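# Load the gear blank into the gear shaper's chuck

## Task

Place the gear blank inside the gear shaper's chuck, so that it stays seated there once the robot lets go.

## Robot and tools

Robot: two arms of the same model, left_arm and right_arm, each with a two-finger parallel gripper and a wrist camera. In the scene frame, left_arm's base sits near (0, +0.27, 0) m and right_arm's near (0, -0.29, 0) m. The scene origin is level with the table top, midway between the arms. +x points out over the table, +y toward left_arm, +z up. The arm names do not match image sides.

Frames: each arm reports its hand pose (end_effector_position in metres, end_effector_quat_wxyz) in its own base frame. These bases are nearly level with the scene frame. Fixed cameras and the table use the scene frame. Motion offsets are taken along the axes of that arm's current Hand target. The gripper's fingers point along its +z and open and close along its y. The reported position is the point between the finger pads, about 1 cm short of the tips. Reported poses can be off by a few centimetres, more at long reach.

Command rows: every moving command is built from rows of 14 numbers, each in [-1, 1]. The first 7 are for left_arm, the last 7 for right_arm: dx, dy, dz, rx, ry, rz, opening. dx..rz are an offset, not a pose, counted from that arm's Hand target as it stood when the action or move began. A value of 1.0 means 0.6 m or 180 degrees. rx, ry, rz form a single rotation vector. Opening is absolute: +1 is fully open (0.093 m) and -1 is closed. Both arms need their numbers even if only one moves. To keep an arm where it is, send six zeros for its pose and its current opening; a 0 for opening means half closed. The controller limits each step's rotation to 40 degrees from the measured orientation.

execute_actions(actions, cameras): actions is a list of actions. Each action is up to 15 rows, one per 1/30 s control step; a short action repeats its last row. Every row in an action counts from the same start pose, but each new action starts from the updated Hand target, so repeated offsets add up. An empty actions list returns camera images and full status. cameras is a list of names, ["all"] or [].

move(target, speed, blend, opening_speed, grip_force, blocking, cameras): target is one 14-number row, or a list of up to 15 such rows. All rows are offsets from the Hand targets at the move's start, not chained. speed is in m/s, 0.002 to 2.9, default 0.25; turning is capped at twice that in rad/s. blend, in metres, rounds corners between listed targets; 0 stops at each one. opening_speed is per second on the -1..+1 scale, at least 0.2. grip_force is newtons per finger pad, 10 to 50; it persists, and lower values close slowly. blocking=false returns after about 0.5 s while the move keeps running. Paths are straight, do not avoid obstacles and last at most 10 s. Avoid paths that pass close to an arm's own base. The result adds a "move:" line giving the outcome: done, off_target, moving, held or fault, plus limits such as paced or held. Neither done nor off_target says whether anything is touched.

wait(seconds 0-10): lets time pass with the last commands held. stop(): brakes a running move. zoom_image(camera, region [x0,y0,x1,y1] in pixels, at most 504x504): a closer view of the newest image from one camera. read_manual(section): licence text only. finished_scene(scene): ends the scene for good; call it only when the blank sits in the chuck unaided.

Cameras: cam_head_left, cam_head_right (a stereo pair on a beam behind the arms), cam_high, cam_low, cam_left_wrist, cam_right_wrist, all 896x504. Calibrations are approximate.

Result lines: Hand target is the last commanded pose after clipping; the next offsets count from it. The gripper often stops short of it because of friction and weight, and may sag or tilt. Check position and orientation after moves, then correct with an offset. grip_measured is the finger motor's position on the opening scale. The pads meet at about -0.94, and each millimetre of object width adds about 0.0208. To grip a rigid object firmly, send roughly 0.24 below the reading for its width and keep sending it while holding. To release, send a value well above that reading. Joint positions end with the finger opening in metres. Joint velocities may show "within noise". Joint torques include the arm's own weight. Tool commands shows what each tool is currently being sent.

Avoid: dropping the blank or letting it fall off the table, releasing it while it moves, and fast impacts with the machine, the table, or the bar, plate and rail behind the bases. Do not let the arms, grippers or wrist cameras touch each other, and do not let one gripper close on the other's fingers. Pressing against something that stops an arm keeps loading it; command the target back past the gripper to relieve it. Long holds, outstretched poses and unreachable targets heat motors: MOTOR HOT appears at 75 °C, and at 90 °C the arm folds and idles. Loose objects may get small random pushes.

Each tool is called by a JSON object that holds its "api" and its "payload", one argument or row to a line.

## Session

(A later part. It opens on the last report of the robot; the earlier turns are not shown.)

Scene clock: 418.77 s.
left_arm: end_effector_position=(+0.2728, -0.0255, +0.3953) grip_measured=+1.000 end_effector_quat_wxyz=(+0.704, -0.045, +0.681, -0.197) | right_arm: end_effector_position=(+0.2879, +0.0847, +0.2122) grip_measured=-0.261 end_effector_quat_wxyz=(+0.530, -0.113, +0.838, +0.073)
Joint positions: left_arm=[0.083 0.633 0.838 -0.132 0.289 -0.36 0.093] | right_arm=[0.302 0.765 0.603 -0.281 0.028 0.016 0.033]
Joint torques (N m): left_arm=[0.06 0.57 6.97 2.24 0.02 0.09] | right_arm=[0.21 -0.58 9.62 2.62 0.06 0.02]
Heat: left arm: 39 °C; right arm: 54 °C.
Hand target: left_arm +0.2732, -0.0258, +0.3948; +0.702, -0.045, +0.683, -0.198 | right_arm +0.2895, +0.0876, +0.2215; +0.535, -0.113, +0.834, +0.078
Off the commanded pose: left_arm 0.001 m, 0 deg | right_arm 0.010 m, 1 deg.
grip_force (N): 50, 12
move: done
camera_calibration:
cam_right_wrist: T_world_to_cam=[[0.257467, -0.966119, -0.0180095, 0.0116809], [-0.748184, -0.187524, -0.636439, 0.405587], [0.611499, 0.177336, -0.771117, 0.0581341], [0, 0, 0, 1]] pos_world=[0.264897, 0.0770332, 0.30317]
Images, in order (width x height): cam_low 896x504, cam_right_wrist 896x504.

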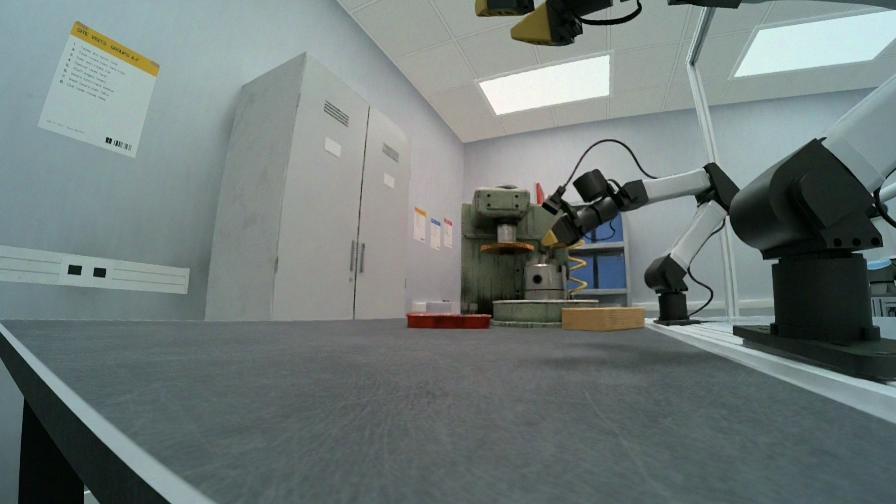

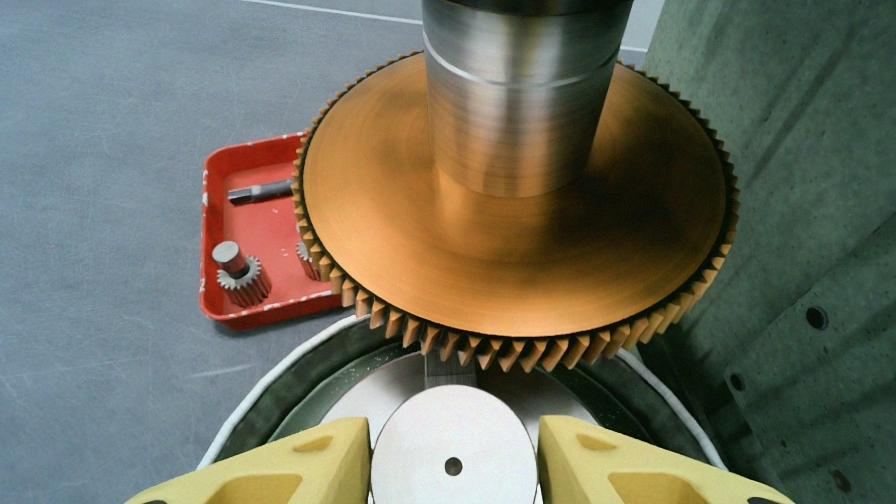

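{"api": "move", "payload": {
  "target": [
    [0,0,0,0,0,0,1, 0,0,0,0,0,0,-0.7],
    [0,0,0,0,0,0,1, -0.0653,0.0008,-0.0296,0,0,0,-0.7]
  ],
  "speed": 0.08,
  "opening_speed": 0.4,
  "grip_force": [50, 50],
  "cameras": ["cam_low","cam_right_wrist"]
}}

{"api": "zoom_image", "payload": {
  "camera": "cam_low",
  "region": [525, 230, 565, 270]
}}

Scene clock: 443.73 s.
left_arm: end_effector_position=(+0.2728, -0.0255, +0.3953) grip_measured=+1.000 end_effector_quat_wxyz=(+0.704, -0.045, +0.681, -0.197) | right_arm: end_effector_position=(+0.2881, +0.0848, +0.2142) grip_measured=-0.497 end_effector_quat_wxyz=(+0.486, -0.118, +0.863, +0.065)
Joint positions: left_arm=[0.083 0.633 0.838 -0.132 0.289 -0.36 0.093] | right_arm=[0.302 0.835 0.717 -0.428 0.028 0.015 0.021]
Joint torques (N m): left_arm=[0.1 0.55 6.97 2.25 0.02 0.11] | right_arm=[0.14 -4.72 14.46 2.52 0.04 0.04]
Motor temperatures (°C): left_arm=[25 24 39 38 22 25 22] | right_arm=[23 26 43 56 24 24 27]
Heat: left arm: 39 °C; right arm: 56 °C.
Hand target: left_arm +0.2732, -0.0258, +0.3948; +0.702, -0.045, +0.683, -0.198 | right_arm +0.2896, +0.0877, +0.2646; +0.535, -0.113, +0.834, +0.078
Off the commanded pose: left_arm 0.001 m, 0 deg | right_arm 0.050 m, 7 deg.
move: off_target (right_arm)
camera_calibration:
cam_right_wrist: T_world_to_cam=[[0.256385, -0.966492, -0.0126448, 0.0109617], [-0.806527, -0.206704, -0.553884, 0.407786], [0.532711, 0.152206, -0.832498, 0.0975801], [0, 0, 0, 1]] pos_world=[0.274098, 0.0800332, 0.30724]
Images, in order (width x height): cam_low 896x504, cam_right_wrist 896x504.

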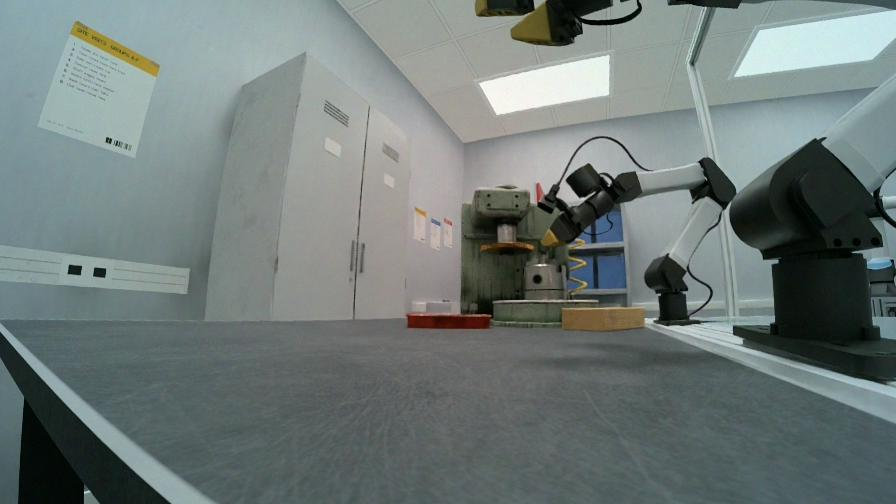

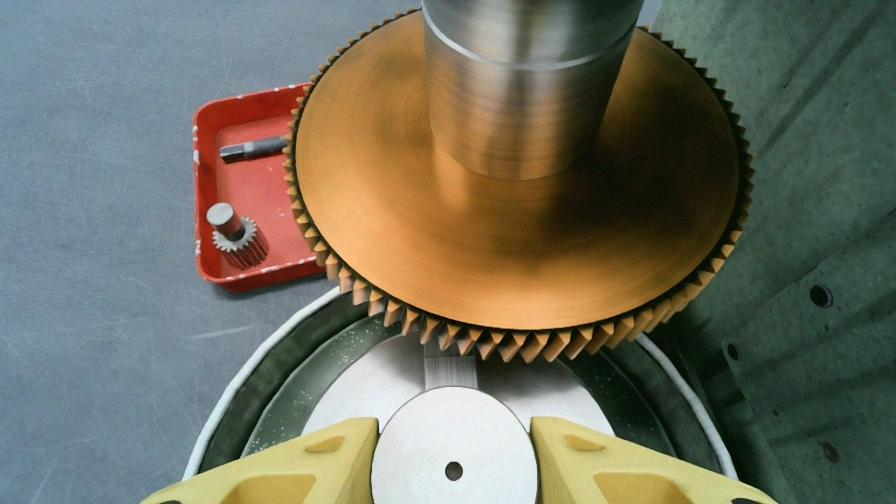

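Scaled by 12.600 from the camera's 896x504 image, which has a finer 1280x720 frame.

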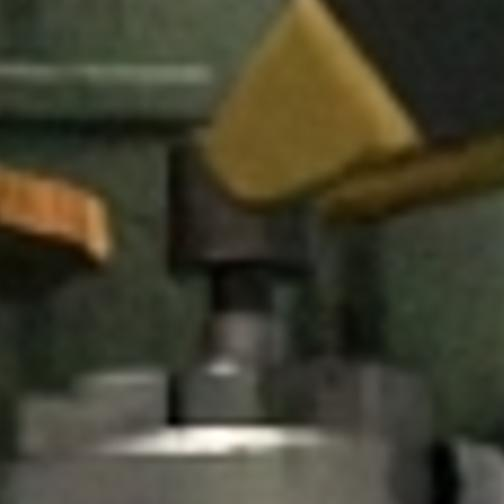

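{"api": "move", "payload": {
  "target": [
    [0,0,0,0,0,0,1, 0.0653,-0.0008,0.0296,0,0,0,-0.7],
    [0,0,0,0,0,0,1, 0.0653,-0.0008,0.0296,0,0,0,-0.15]
  ],
  "speed": 0.06,
  "opening_speed": 0.3,
  "cameras": ["cam_low","cam_right_wrist"]
}}

{"api": "zoom_image", "payload": {
  "camera": "cam_low",
  "region": [525, 230, 565, 270]
}}

{"api": "zoom_image", "payload": {
  "camera": "cam_right_wrist",
  "region": [340, 330, 570, 504]
}}

Scene clock: 461.63 s.
left_arm: end_effector_position=(+0.2728, -0.0255, +0.3953) grip_measured=+1.000 end_effector_quat_wxyz=(+0.704, -0.045, +0.681, -0.197) | right_arm: end_effector_position=(+0.2893, +0.0852, +0.2196) grip_measured=-0.151 end_effector_quat_wxyz=(+0.526, -0.114, +0.839, +0.072)
Joint positions: left_arm=[0.083 0.633 0.838 -0.132 0.289 -0.36 0.093] | right_arm=[0.302 0.781 0.643 -0.313 0.028 0.015 0.038]
Joint torques (N m): left_arm=[0.13 0.54 6.95 2.24 0.03 0.11] | right_arm=[0.24 -1.73 6.17 2.99 0.05 0.02]
Motor temperatures (°C): left_arm=[25 24 39 38 22 25 22] | right_arm=[23 27 51 54 24 24 27]
Heat: left arm: 39 °C; right arm: 54 °C.
Hand target: left_arm +0.2732, -0.0258, +0.3948; +0.702, -0.045, +0.683, -0.198 | right_arm +0.2895, +0.0876, +0.2215; +0.535, -0.113, +0.834, +0.078
Off the commanded pose: left_arm 0.001 m, 0 deg | right_arm 0.003 m, 1 deg.
move: done; target 2's new opening was sent with right_arm's hand 0.010 m and 3 deg from that target
camera_calibration:
cam_right_wrist: T_world_to_cam=[[0.257759, -0.966066, -0.0166577, 0.0115474], [-0.752575, -0.189925, -0.630523, 0.41167], [0.605963, 0.175059, -0.775992, 0.0657435], [0, 0, 0, 1]] pos_world=[0.266998, 0.0778329, 0.310776]
Images, in order (width x height): cam_low 896x504, cam_right_wrist 896x504.

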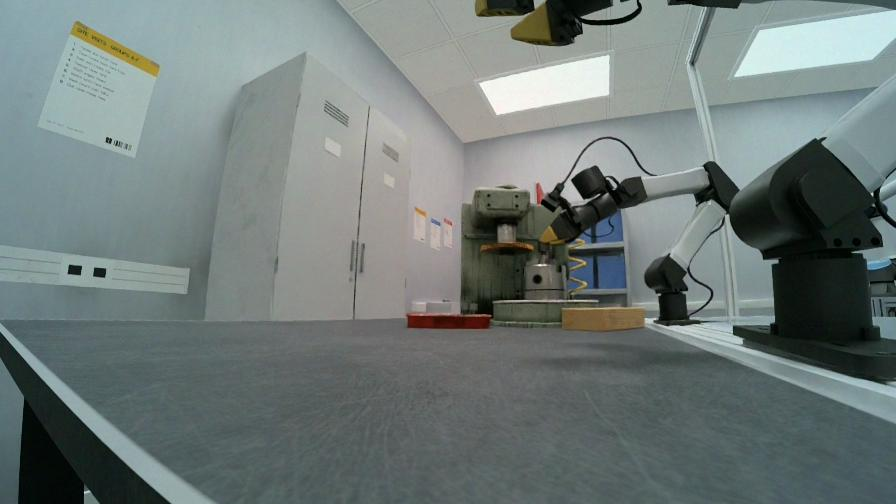

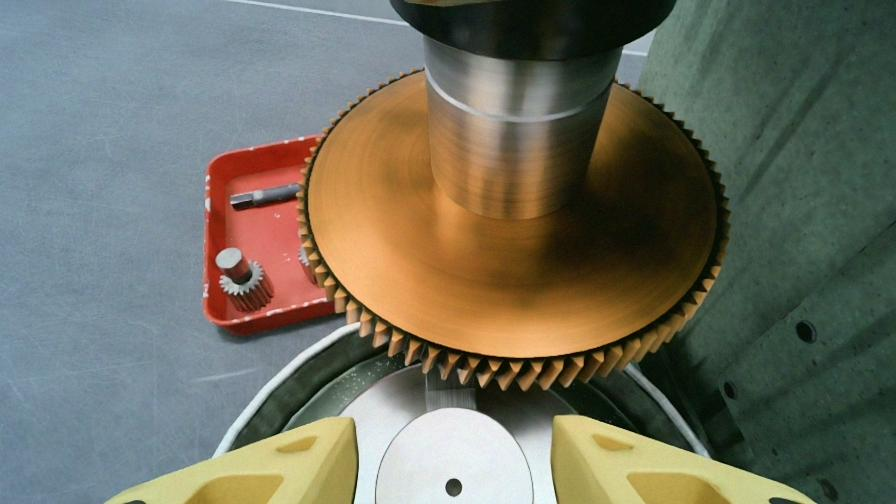

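Scaled by 12.600 from the camera's 896x504 image, which has a finer 1280x720 frame.

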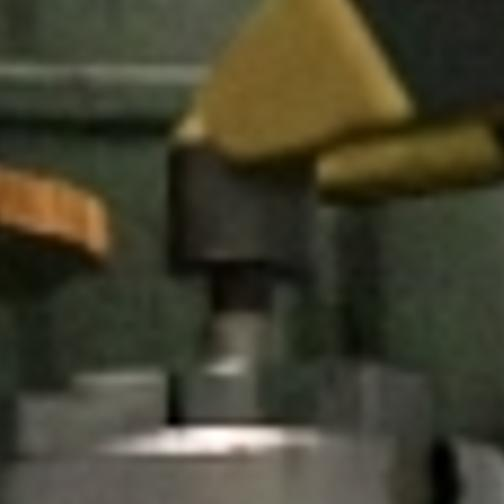

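Scaled by 2.191 from the camera's 896x504 image, which has a finer 1280x720 frame.

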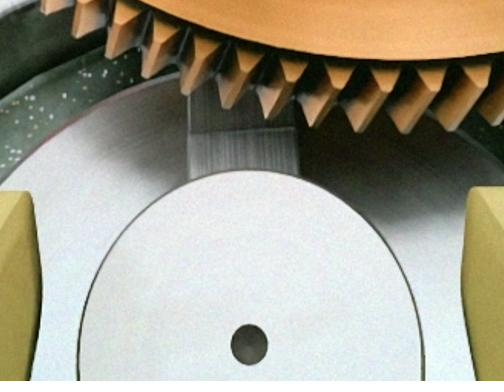

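{"api": "move", "payload": {
  "target": [
    [0,0,0,0,0,0,1, -0.0808,-0.0002,-0.0237,0,0,0,-0.15],
    [0,0,0,0,0,0,1, -0.0808,-0.0002,-0.0237,0,0,0,-0.96]
  ],
  "speed": 0.08,
  "opening_speed": 1.0,
  "cameras": ["cam_low","cam_right_wrist","cam_head_left"]
}}

{"api": "zoom_image", "payload": {
  "camera": "cam_low",
  "region": [525, 230, 565, 270]
}}

{"api": "zoom_image", "payload": {
  "camera": "cam_head_left",
  "region": [520, 330, 600, 400]
}}

Scene clock: 483.27 s.
left_arm: end_effector_position=(+0.2728, -0.0255, +0.3953) grip_measured=+1.000 end_effector_quat_wxyz=(+0.704, -0.045, +0.681, -0.197) | right_arm: end_effector_position=(+0.2962, +0.0873, +0.2609) grip_measured=-0.956 end_effector_quat_wxyz=(+0.530, -0.113, +0.837, +0.073)
Joint positions: left_arm=[0.083 0.633 0.838 -0.132 0.289 -0.36 0.093] | right_arm=[0.302 0.839 0.817 -0.421 0.028 0.015 0]
Joint torques (N m): left_arm=[0.09 0.57 6.95 2.25 0.02 0.11] | right_arm=[-0.24 -1.09 9.89 2.56 -0.01 0.03]
Heat: left arm: 40 °C; right arm: 54 °C.
Hand target: left_arm +0.2732, -0.0258, +0.3948; +0.702, -0.045, +0.683, -0.198 | right_arm +0.2966, +0.0890, +0.2715; +0.535, -0.113, +0.834, +0.078
Off the commanded pose: left_arm 0.001 m, 0 deg | right_arm 0.011 m, 1 deg.
move: off_target (right_arm); target 2's new opening was sent with right_arm's hand 0.011 m and 1 deg from that target
camera_calibration:
cam_right_wrist: T_world_to_cam=[[0.257909, -0.966019, -0.0170419, 0.0125858], [-0.747452, -0.188317, -0.637065, 0.443307], [0.612208, 0.177043, -0.770621, 0.0898499], [0, 0, 0, 1]] pos_world=[0.273098, 0.079733, 0.35187]
Images, in order (width x height): cam_head_left 896x504, cam_low 896x504, cam_right_wrist 896x504.

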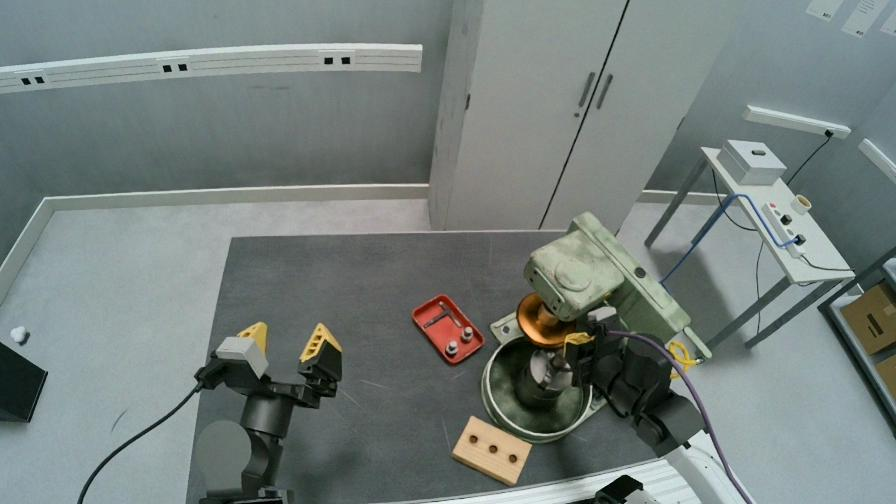

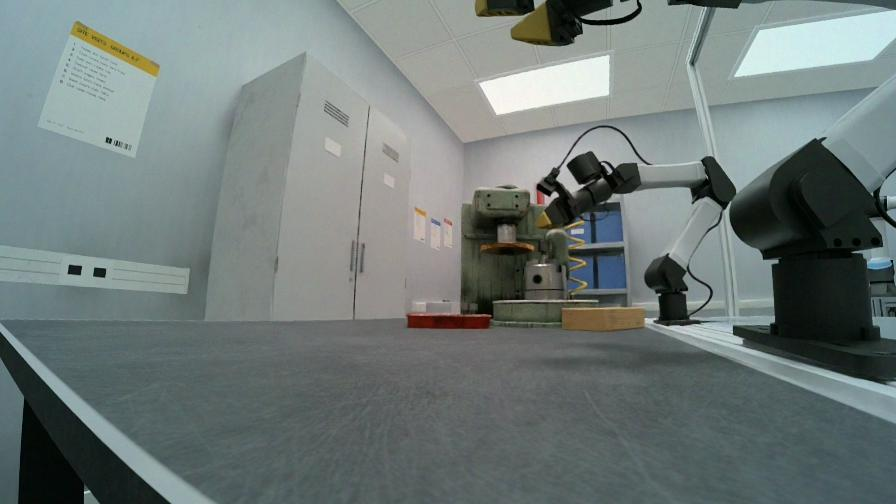

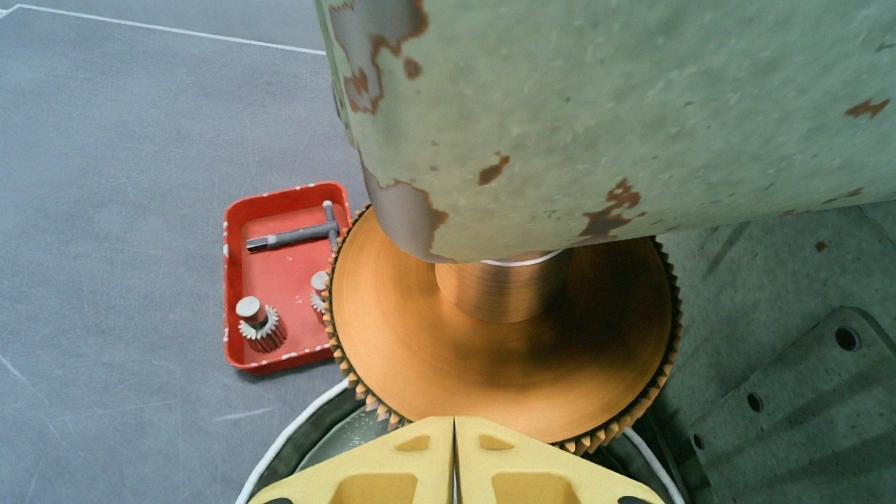

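Scaled by 12.600 from the camera's 896x504 image, which has a finer 1280x720 frame.

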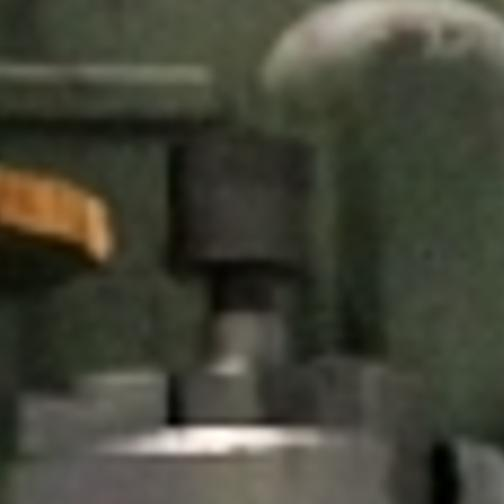

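Scaled by 6.300 from the camera's 896x504 image, which has a finer 1280x720 frame.

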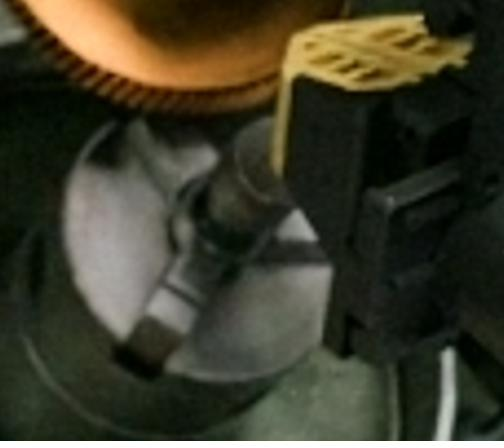

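{"api": "move", "payload": {
  "target": [0,0,0,0,0,0,1, 0.0277,0.0003,-0.0063,0,0.0867,0,-0.96],
  "speed": 0.06,
  "cameras": ["cam_low","cam_right_wrist","cam_head_left","cam_head_right"]
}}

{"api": "zoom_image", "payload": {
  "camera": "cam_low",
  "region": [520, 215, 575, 270]
}}

{"api": "zoom_image", "payload": {
  "camera": "cam_head_right",
  "region": [500, 310, 600, 400]
}}

{"api": "zoom_image", "payload": {
  "camera": "cam_head_left",
  "region": [520, 320, 610, 400]
}}

Scene clock: 503.63 s.
left_arm: end_effector_position=(+0.2728, -0.0255, +0.3953) grip_measured=+1.000 end_effector_quat_wxyz=(+0.704, -0.045, +0.681, -0.197) | right_arm: end_effector_position=(+0.2865, +0.0850, +0.2485) grip_measured=-0.956 end_effector_quat_wxyz=(+0.414, -0.125, +0.900, +0.055)
Joint positions: left_arm=[0.083 0.633 0.838 -0.132 0.289 -0.36 0.093] | right_arm=[0.302 0.983 1.037 -0.764 0.024 0.015 0]
Joint torques (N m): left_arm=[0.09 0.57 6.91 2.24 0.02 0.11] | right_arm=[-0.42 -1.72 9.76 2.17 -0.04 0.05]
Heat: left arm: 40 °C; right arm: 54 °C.
Hand target: left_arm +0.2732, -0.0258, +0.3948; +0.702, -0.045, +0.683, -0.198 | right_arm +0.2866, +0.0865, +0.2579; +0.417, -0.123, +0.899, +0.062
Off the commanded pose: left_arm 0.001 m, 0 deg | right_arm 0.010 m, 1 deg.
move: done
camera_calibration:
cam_right_wrist: T_world_to_cam=[[0.258149, -0.966069, -0.00832179, 0.0103746], [-0.881659, -0.232054, -0.410888, 0.413633], [0.395015, 0.113407, -0.911648, 0.189331], [0, 0, 0, 1]] pos_world=[0.287216, 0.0845361, 0.342647]
Images, in order (width x height): cam_head_left 896x504, cam_head_right 896x504, cam_low 896x504, cam_right_wrist 896x504.

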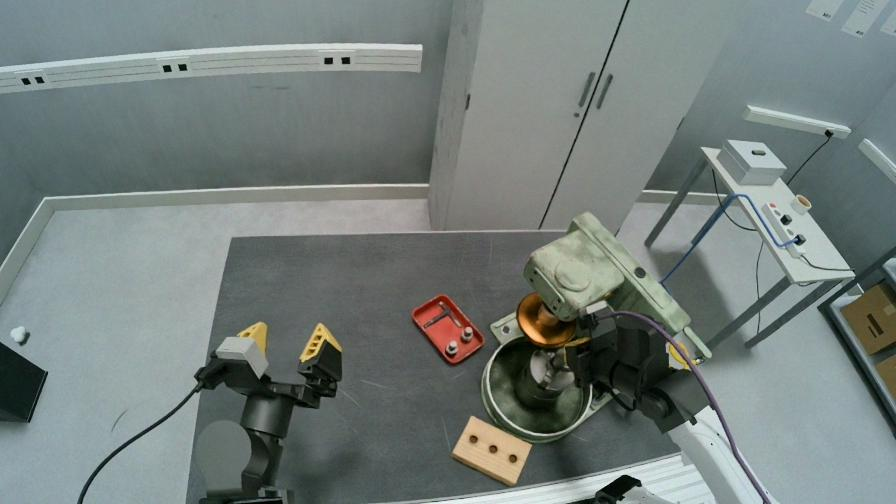

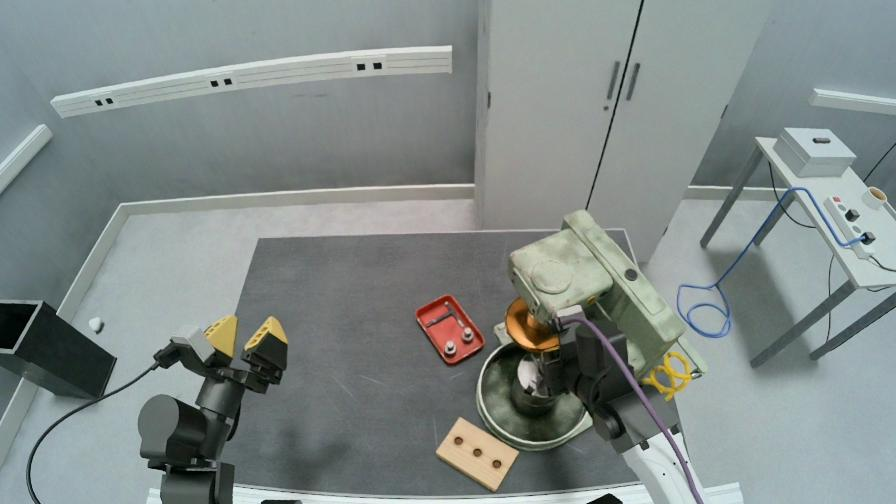

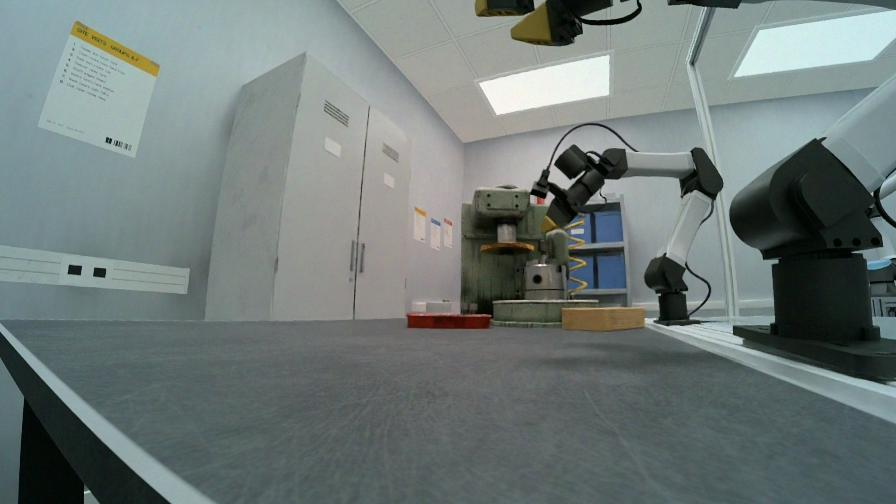

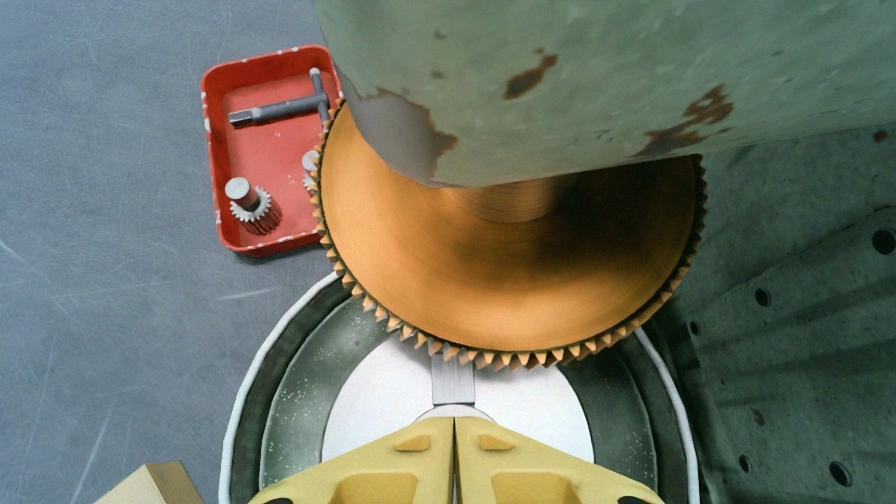

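Scaled by 9.164 from the camera's 896x504 image, which has a finer 1280x720 frame.

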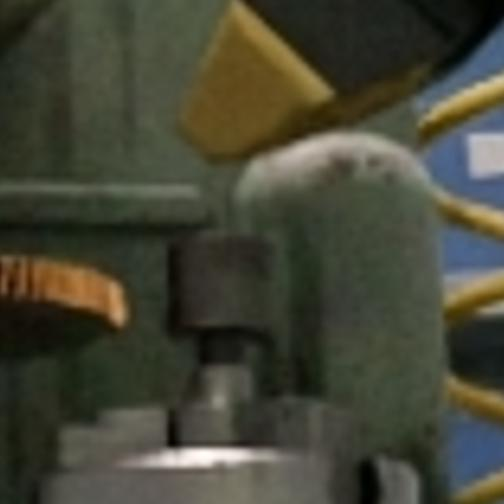

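Scaled by 5.040 from the camera's 896x504 image, which has a finer 1280x720 frame.

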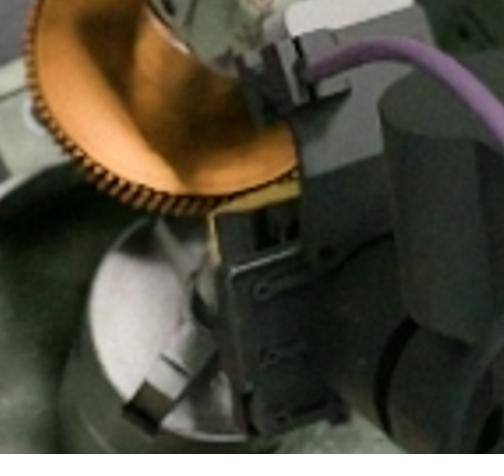

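Scaled by 5.600 from the camera's 896x504 image, which has a finer 1280x720 frame.

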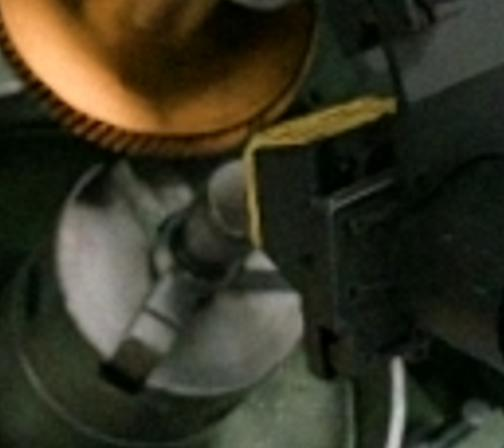

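{"api": "move", "payload": {
  "target": [0,0,0,0,0,0,1, 0.0319,-0.0004,0.0269,0,0,0,-0.96],
  "speed": 0.03,
  "cameras": ["cam_low"]
}}

{"api": "zoom_image", "payload": {
  "camera": "cam_low",
  "region": [520, 215, 575, 270]
}}

Scene clock: 511.17 s.
left_arm: end_effector_position=(+0.2728, -0.0255, +0.3953) grip_measured=+1.000 end_effector_quat_wxyz=(+0.704, -0.045, +0.681, -0.197) | right_arm: end_effector_position=(+0.2869, +0.0852, +0.2320) grip_measured=-0.956 end_effector_quat_wxyz=(+0.409, -0.125, +0.902, +0.054)
Joint positions: left_arm=[0.083 0.633 0.838 -0.132 0.289 -0.36 0.093] | right_arm=[0.302 0.975 0.974 -0.718 0.024 0.015 0]
Joint torques (N m): left_arm=[0.08 0.64 6.94 2.24 0.02 0.11] | right_arm=[-0.66 -3.14 5.76 2.6 -0.02 0.06]
Heat: left arm: 40 °C; right arm: 53 °C.
Hand target: left_arm +0.2732, -0.0258, +0.3948; +0.702, -0.045, +0.683, -0.198 | right_arm +0.2866, +0.0865, +0.2331; +0.417, -0.123, +0.898, +0.062
Off the commanded pose: left_arm 0.001 m, 0 deg | right_arm 0.002 m, 1 deg.
move: done
Images, in order (width x height): cam_low 896x504.

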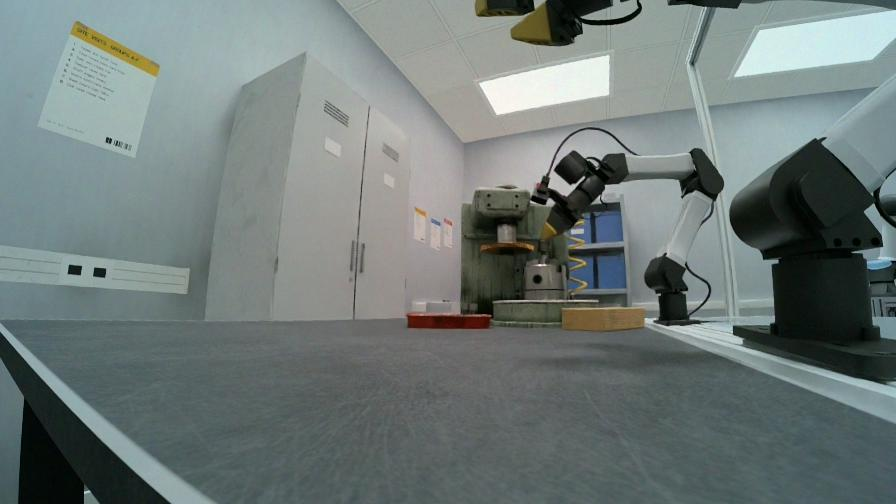

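Scaled by 9.164 from the camera's 896x504 image, which has a finer 1280x720 frame.

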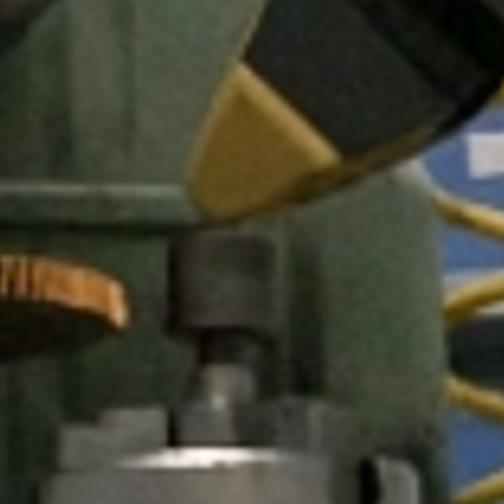

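{"api": "move", "payload": {
  "target": [0,0,0,0,0,0,1, 0.0128,-0.0002,0.0108,0,0,0,-0.96],
  "speed": 0.03
}}

{"api": "move", "payload": {
  "target": [0,0,0,0,0,0,1, 0.0153,-0.0002,0.0129,0,0,0,-0.96],
  "speed": 0.03,
  "cameras": ["cam_low"]
}}

{"api": "zoom_image", "payload": {
  "camera": "cam_low",
  "region": [520, 215, 575, 270]
}}

Scene clock: 515.87 s.
left_arm: end_effector_position=(+0.2728, -0.0255, +0.3953) grip_measured=+1.000 end_effector_quat_wxyz=(+0.704, -0.045, +0.681, -0.197) | right_arm: end_effector_position=(+0.2874, +0.0854, +0.2263) grip_measured=-0.956 end_effector_quat_wxyz=(+0.416, -0.125, +0.899, +0.056)
Joint positions: left_arm=[0.083 0.633 0.838 -0.132 0.289 -0.36 0.093] | right_arm=[0.302 0.959 0.933 -0.677 0.023 0.015 0]
Joint torques (N m): left_arm=[0.09 0.55 6.9 2.25 0.02 0.11] | right_arm=[-0.55 -2.66 5.49 2.5 -0.03 0.07]
Heat: left arm: 40 °C; right arm: 52 °C.
Hand target: left_arm +0.2732, -0.0258, +0.3948; +0.702, -0.045, +0.683, -0.198 | right_arm +0.2865, +0.0864, +0.2229; +0.417, -0.123, +0.899, +0.062
Off the commanded pose: left_arm 0.001 m, 0 deg | right_arm 0.003 m, 1 deg.
move: done

Scene clock: 517.10 s.
left_arm: end_effector_position=(+0.2728, -0.0255, +0.3953) grip_measured=+1.000 end_effector_quat_wxyz=(+0.704, -0.045, +0.681, -0.197) | right_arm: end_effector_position=(+0.2909, +0.0867, +0.2264) grip_measured=-0.956 end_effector_quat_wxyz=(+0.439, -0.123, +0.888, +0.060)
Joint positions: left_arm=[0.083 0.633 0.838 -0.132 0.289 -0.36 0.093] | right_arm=[0.302 0.935 0.885 -0.603 0.022 0.015 0]
Joint torques (N m): left_arm=[0.1 0.55 6.94 2.26 0.02 0.09] | right_arm=[-0.57 -1.31 5.3 2.24 -0.03 0.08]
Heat: left arm: 40 °C; right arm: 52 °C.
Hand target: left_arm +0.2732, -0.0258, +0.3948; +0.702, -0.045, +0.683, -0.198 | right_arm +0.2866, +0.0864, +0.2109; +0.417, -0.123, +0.899, +0.062
Off the commanded pose: left_arm 0.001 m, 0 deg | right_arm 0.016 m, 3 deg.
move: off_target (right_arm)
Images, in order (width x height): cam_low 896x504.

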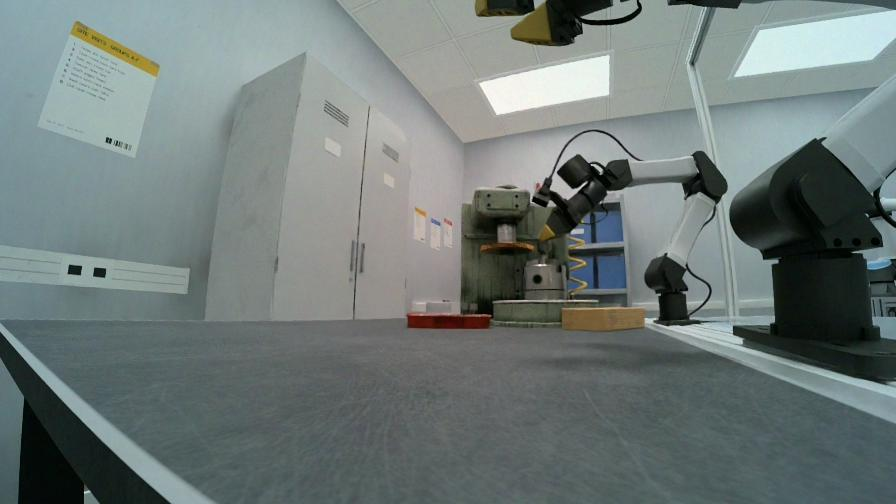

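Scaled by 9.164 from the camera's 896x504 image, which has a finer 1280x720 frame.

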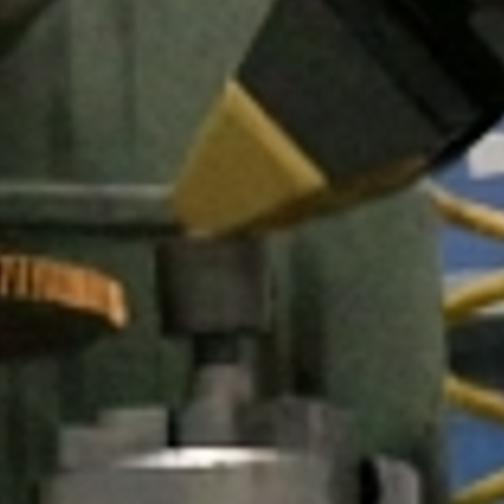

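{"api": "move", "payload": {
  "target": [
    [0,0,0,0,0,0,1, -0.0434,0.0005,-0.0366,0,0,0,-0.96],
    [0,0,0,0,0,0,1, -0.0105,-0.0077,-0.1792,0,-0.0778,0,-0.3]
  ],
  "speed": [0.05, 0.15],
  "cameras": ["cam_right_wrist","cam_low","cam_head_left","cam_head_right"]
}}

{"api": "zoom_image", "payload": {
  "camera": "cam_right_wrist",
  "region": [370, 220, 530, 380]
}}

{"api": "zoom_image", "payload": {
  "camera": "cam_low",
  "region": [520, 225, 570, 275]
}}

{"api": "zoom_image", "payload": {
  "camera": "cam_head_left",
  "region": [520, 330, 600, 410]
}}

Scene clock: 531.93 s.
left_arm: end_effector_position=(+0.2728, -0.0255, +0.3953) grip_measured=+1.000 end_effector_quat_wxyz=(+0.704, -0.045, +0.681, -0.197) | right_arm: end_effector_position=(+0.2145, +0.0609, +0.2953) grip_measured=-0.301 end_effector_quat_wxyz=(+0.536, -0.111, +0.833, +0.078)
Joint positions: left_arm=[0.083 0.633 0.838 -0.132 0.289 -0.36 0.093] | right_arm=[0.275 0.55 0.916 -0.792 -0.002 0.011 0.031]
Joint torques (N m): left_arm=[0.1 0.58 6.94 2.24 0.02 0.1] | right_arm=[-1.32 0.88 5.03 2.52 -0.06 -0.12]
Motor temperatures (°C): left_arm=[25 24 40 38 22 25 22] | right_arm=[23 26 46 52 24 24 26]
Heat: left arm: 40 °C; right arm: 52 °C.
Hand target: left_arm +0.2732, -0.0258, +0.3948; +0.702, -0.045, +0.683, -0.198 | right_arm +0.2128, +0.0601, +0.2850; +0.523, -0.114, +0.841, +0.076
Off the commanded pose: left_arm 0.001 m, 0 deg | right_arm 0.010 m, 2 deg.
move: done; target 2's new opening was sent with right_arm's hand 0.011 m and 2 deg from that target
camera_calibration:
cam_right_wrist: T_world_to_cam=[[0.260223, -0.965189, -0.0263284, 0.0108857], [-0.738168, -0.181291, -0.649801, 0.40056], [0.622408, 0.188528, -0.759648, 0.16492], [0, 0, 0, 1]] pos_world=[0.1902, 0.0520327, 0.385852]
Images, in order (width x height): cam_head_left 896x504, cam_head_right 896x504, cam_low 896x504, cam_right_wrist 896x504.

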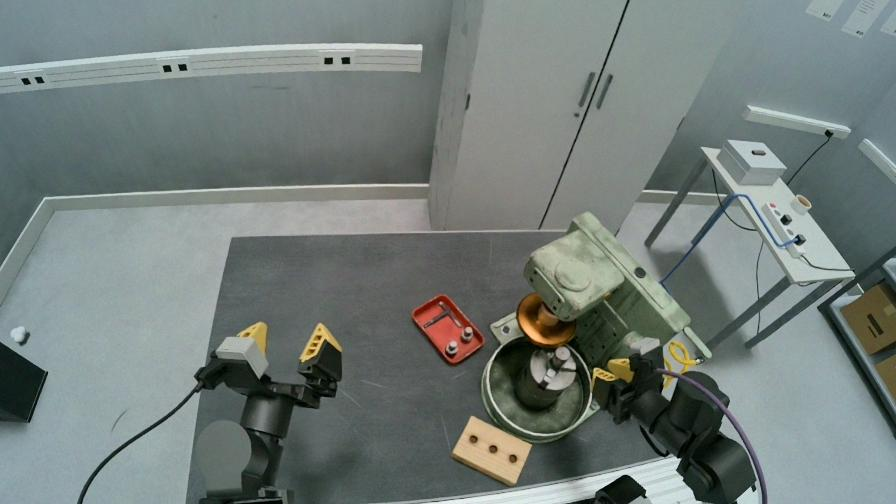

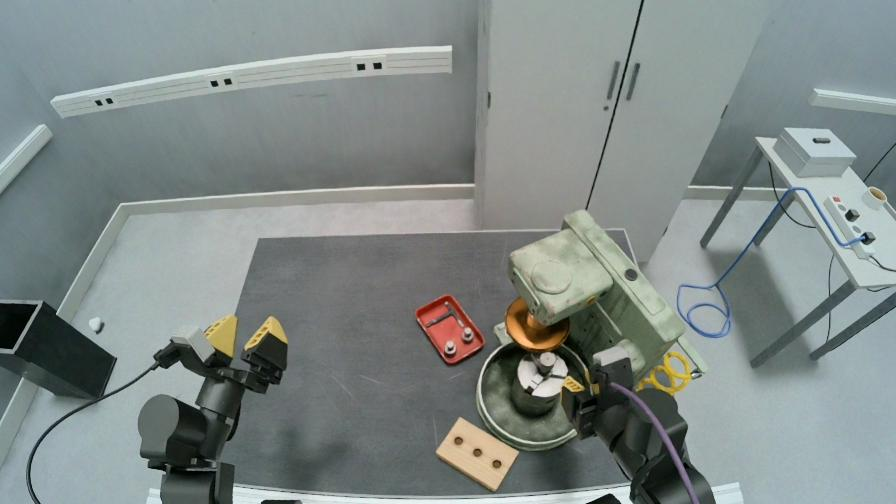

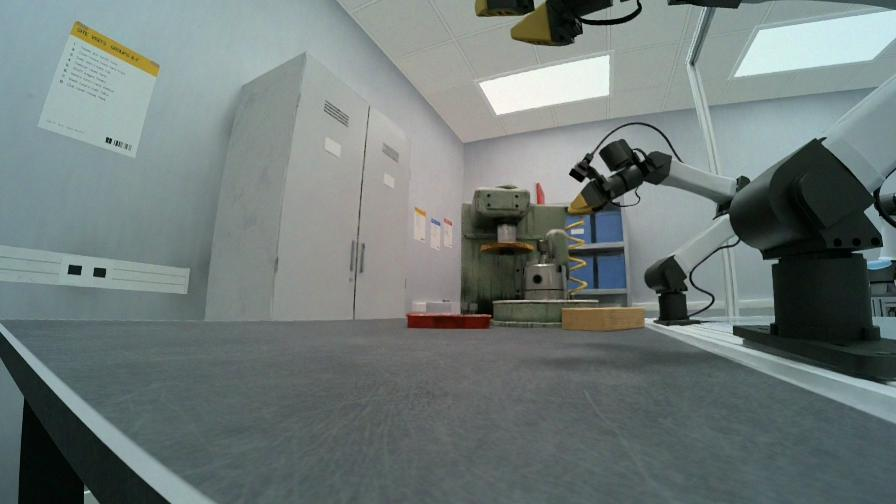

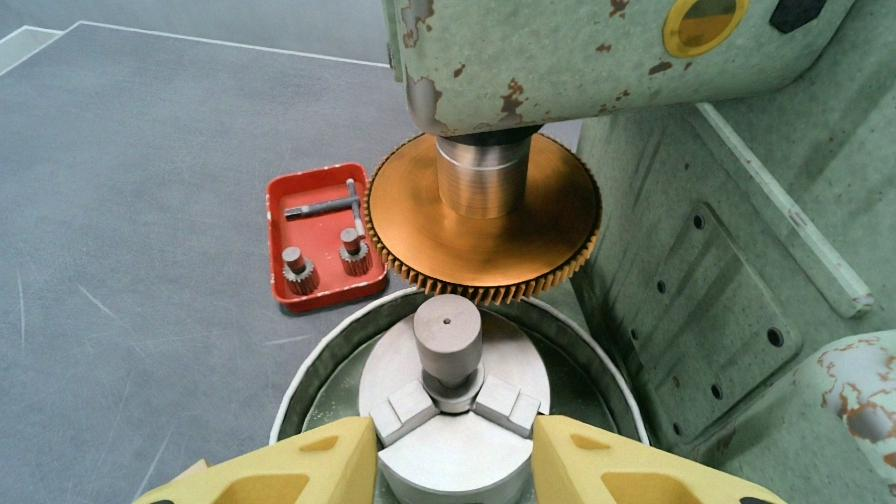

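Scaled by 3.150 from the camera's 896x504 image, which has a finer 1280x720 frame.

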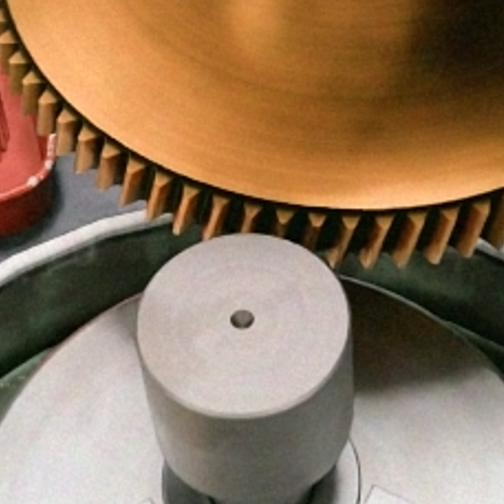

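Scaled by 10.080 from the camera's 896x504 image, which has a finer 1280x720 frame.

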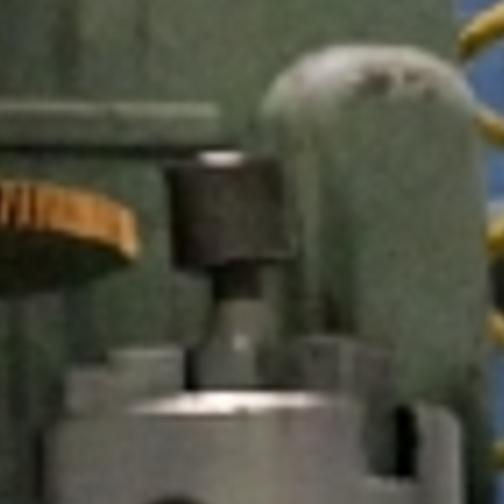

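Scaled by 6.300 from the camera's 896x504 image, which has a finer 1280x720 frame.

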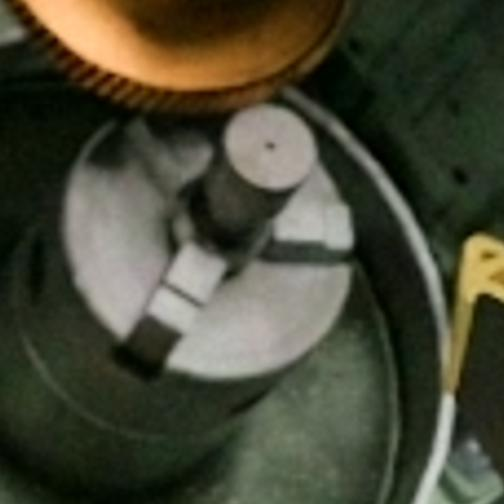

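{"api": "zoom_image", "payload": {
  "camera": "cam_right_wrist",
  "region": [405, 340, 505, 420]
}}

{"api": "zoom_image", "payload": {
  "camera": "cam_head_right",
  "region": [510, 335, 590, 415]
}}

Scaled by 5.040 from the camera's 896x504 image, which has a finer 1280x720 frame.

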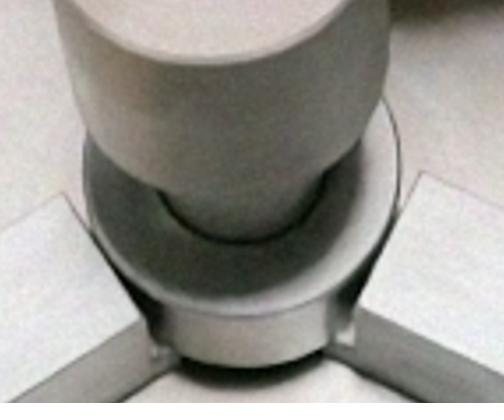

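Scaled by 6.300 from the camera's 896x504 image, which has a finer 1280x720 frame.

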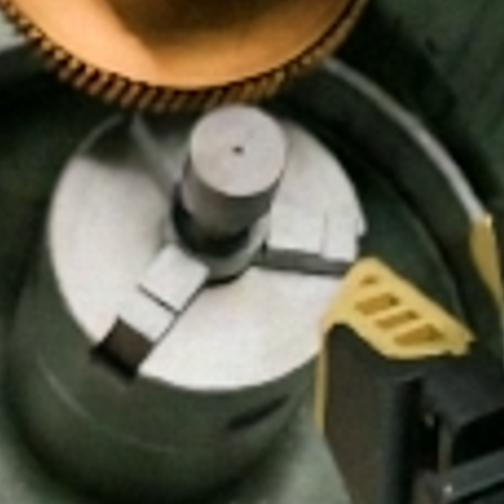

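{"api": "move", "payload": {
  "target": [0,0,0,0,0,0,1, 0.0297,0.0083,0.176,0,0.0167,0,0.1],
  "speed": 0.08,
  "cameras": ["cam_right_wrist","cam_low"]
}}

{"api": "zoom_image", "payload": {
  "camera": "cam_low",
  "region": [520, 225, 570, 275]
}}

Scene clock: 553.83 s.
left_arm: end_effector_position=(+0.2728, -0.0255, +0.3953) grip_measured=+1.000 end_effector_quat_wxyz=(+0.704, -0.045, +0.681, -0.197) | right_arm: end_effector_position=(+0.2935, +0.0863, +0.2245) grip_measured=+0.099 end_effector_quat_wxyz=(+0.498, -0.118, +0.856, +0.070)
Joint positions: left_arm=[0.083 0.633 0.838 -0.132 0.289 -0.36 0.093] | right_arm=[0.295 0.847 0.738 -0.409 0.017 0.011 0.05]
Joint torques (N m): left_arm=[0.09 0.54 6.89 2.26 0.02 0.1] | right_arm=[0.38 -1.33 6.12 2.83 0.12 0.08]
Heat: left arm: 40 °C; right arm: 52 °C.
Hand target: left_arm +0.2732, -0.0258, +0.3948; +0.702, -0.045, +0.683, -0.198 | right_arm +0.2950, +0.0890, +0.2225; +0.501, -0.116, +0.855, +0.073
Off the commanded pose: left_arm 0.001 m, 0 deg | right_arm 0.004 m, 1 deg.
move: done
camera_calibration:
cam_right_wrist: T_world_to_cam=[[0.261676, -0.965023, -0.0160088, 0.0102782], [-0.790483, -0.204772, -0.577239, 0.418531], [0.553771, 0.163704, -0.816418, 0.0921856], [0, 0, 0, 1]] pos_world=[0.277102, 0.0805308, 0.317019]
Images, in order (width x height): cam_low 896x504, cam_right_wrist 896x504.

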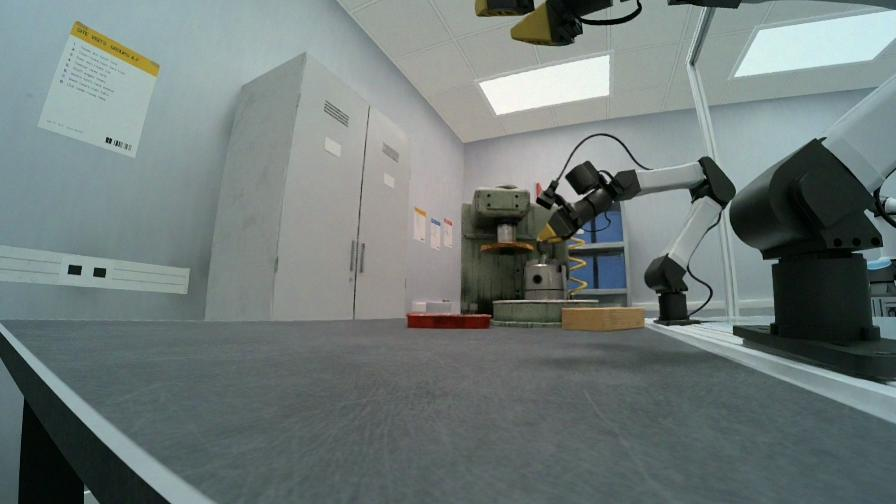

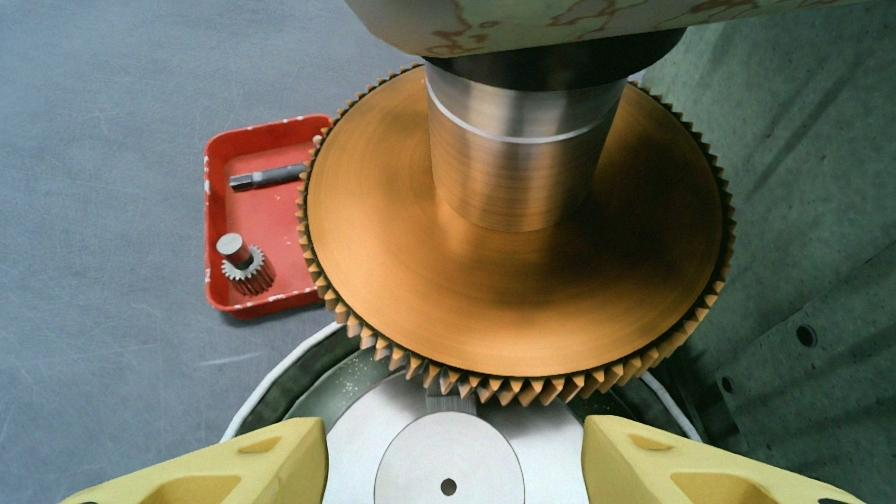

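Scaled by 10.080 from the camera's 896x504 image, which has a finer 1280x720 frame.

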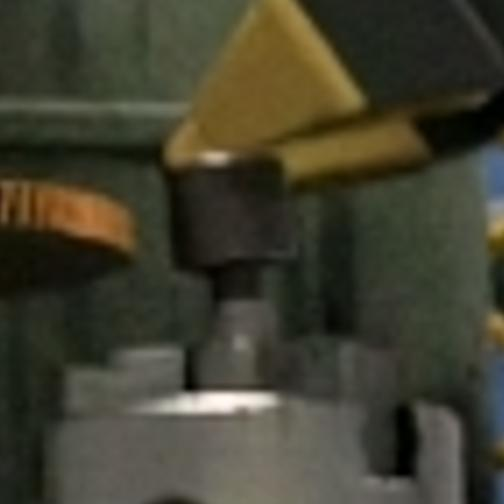

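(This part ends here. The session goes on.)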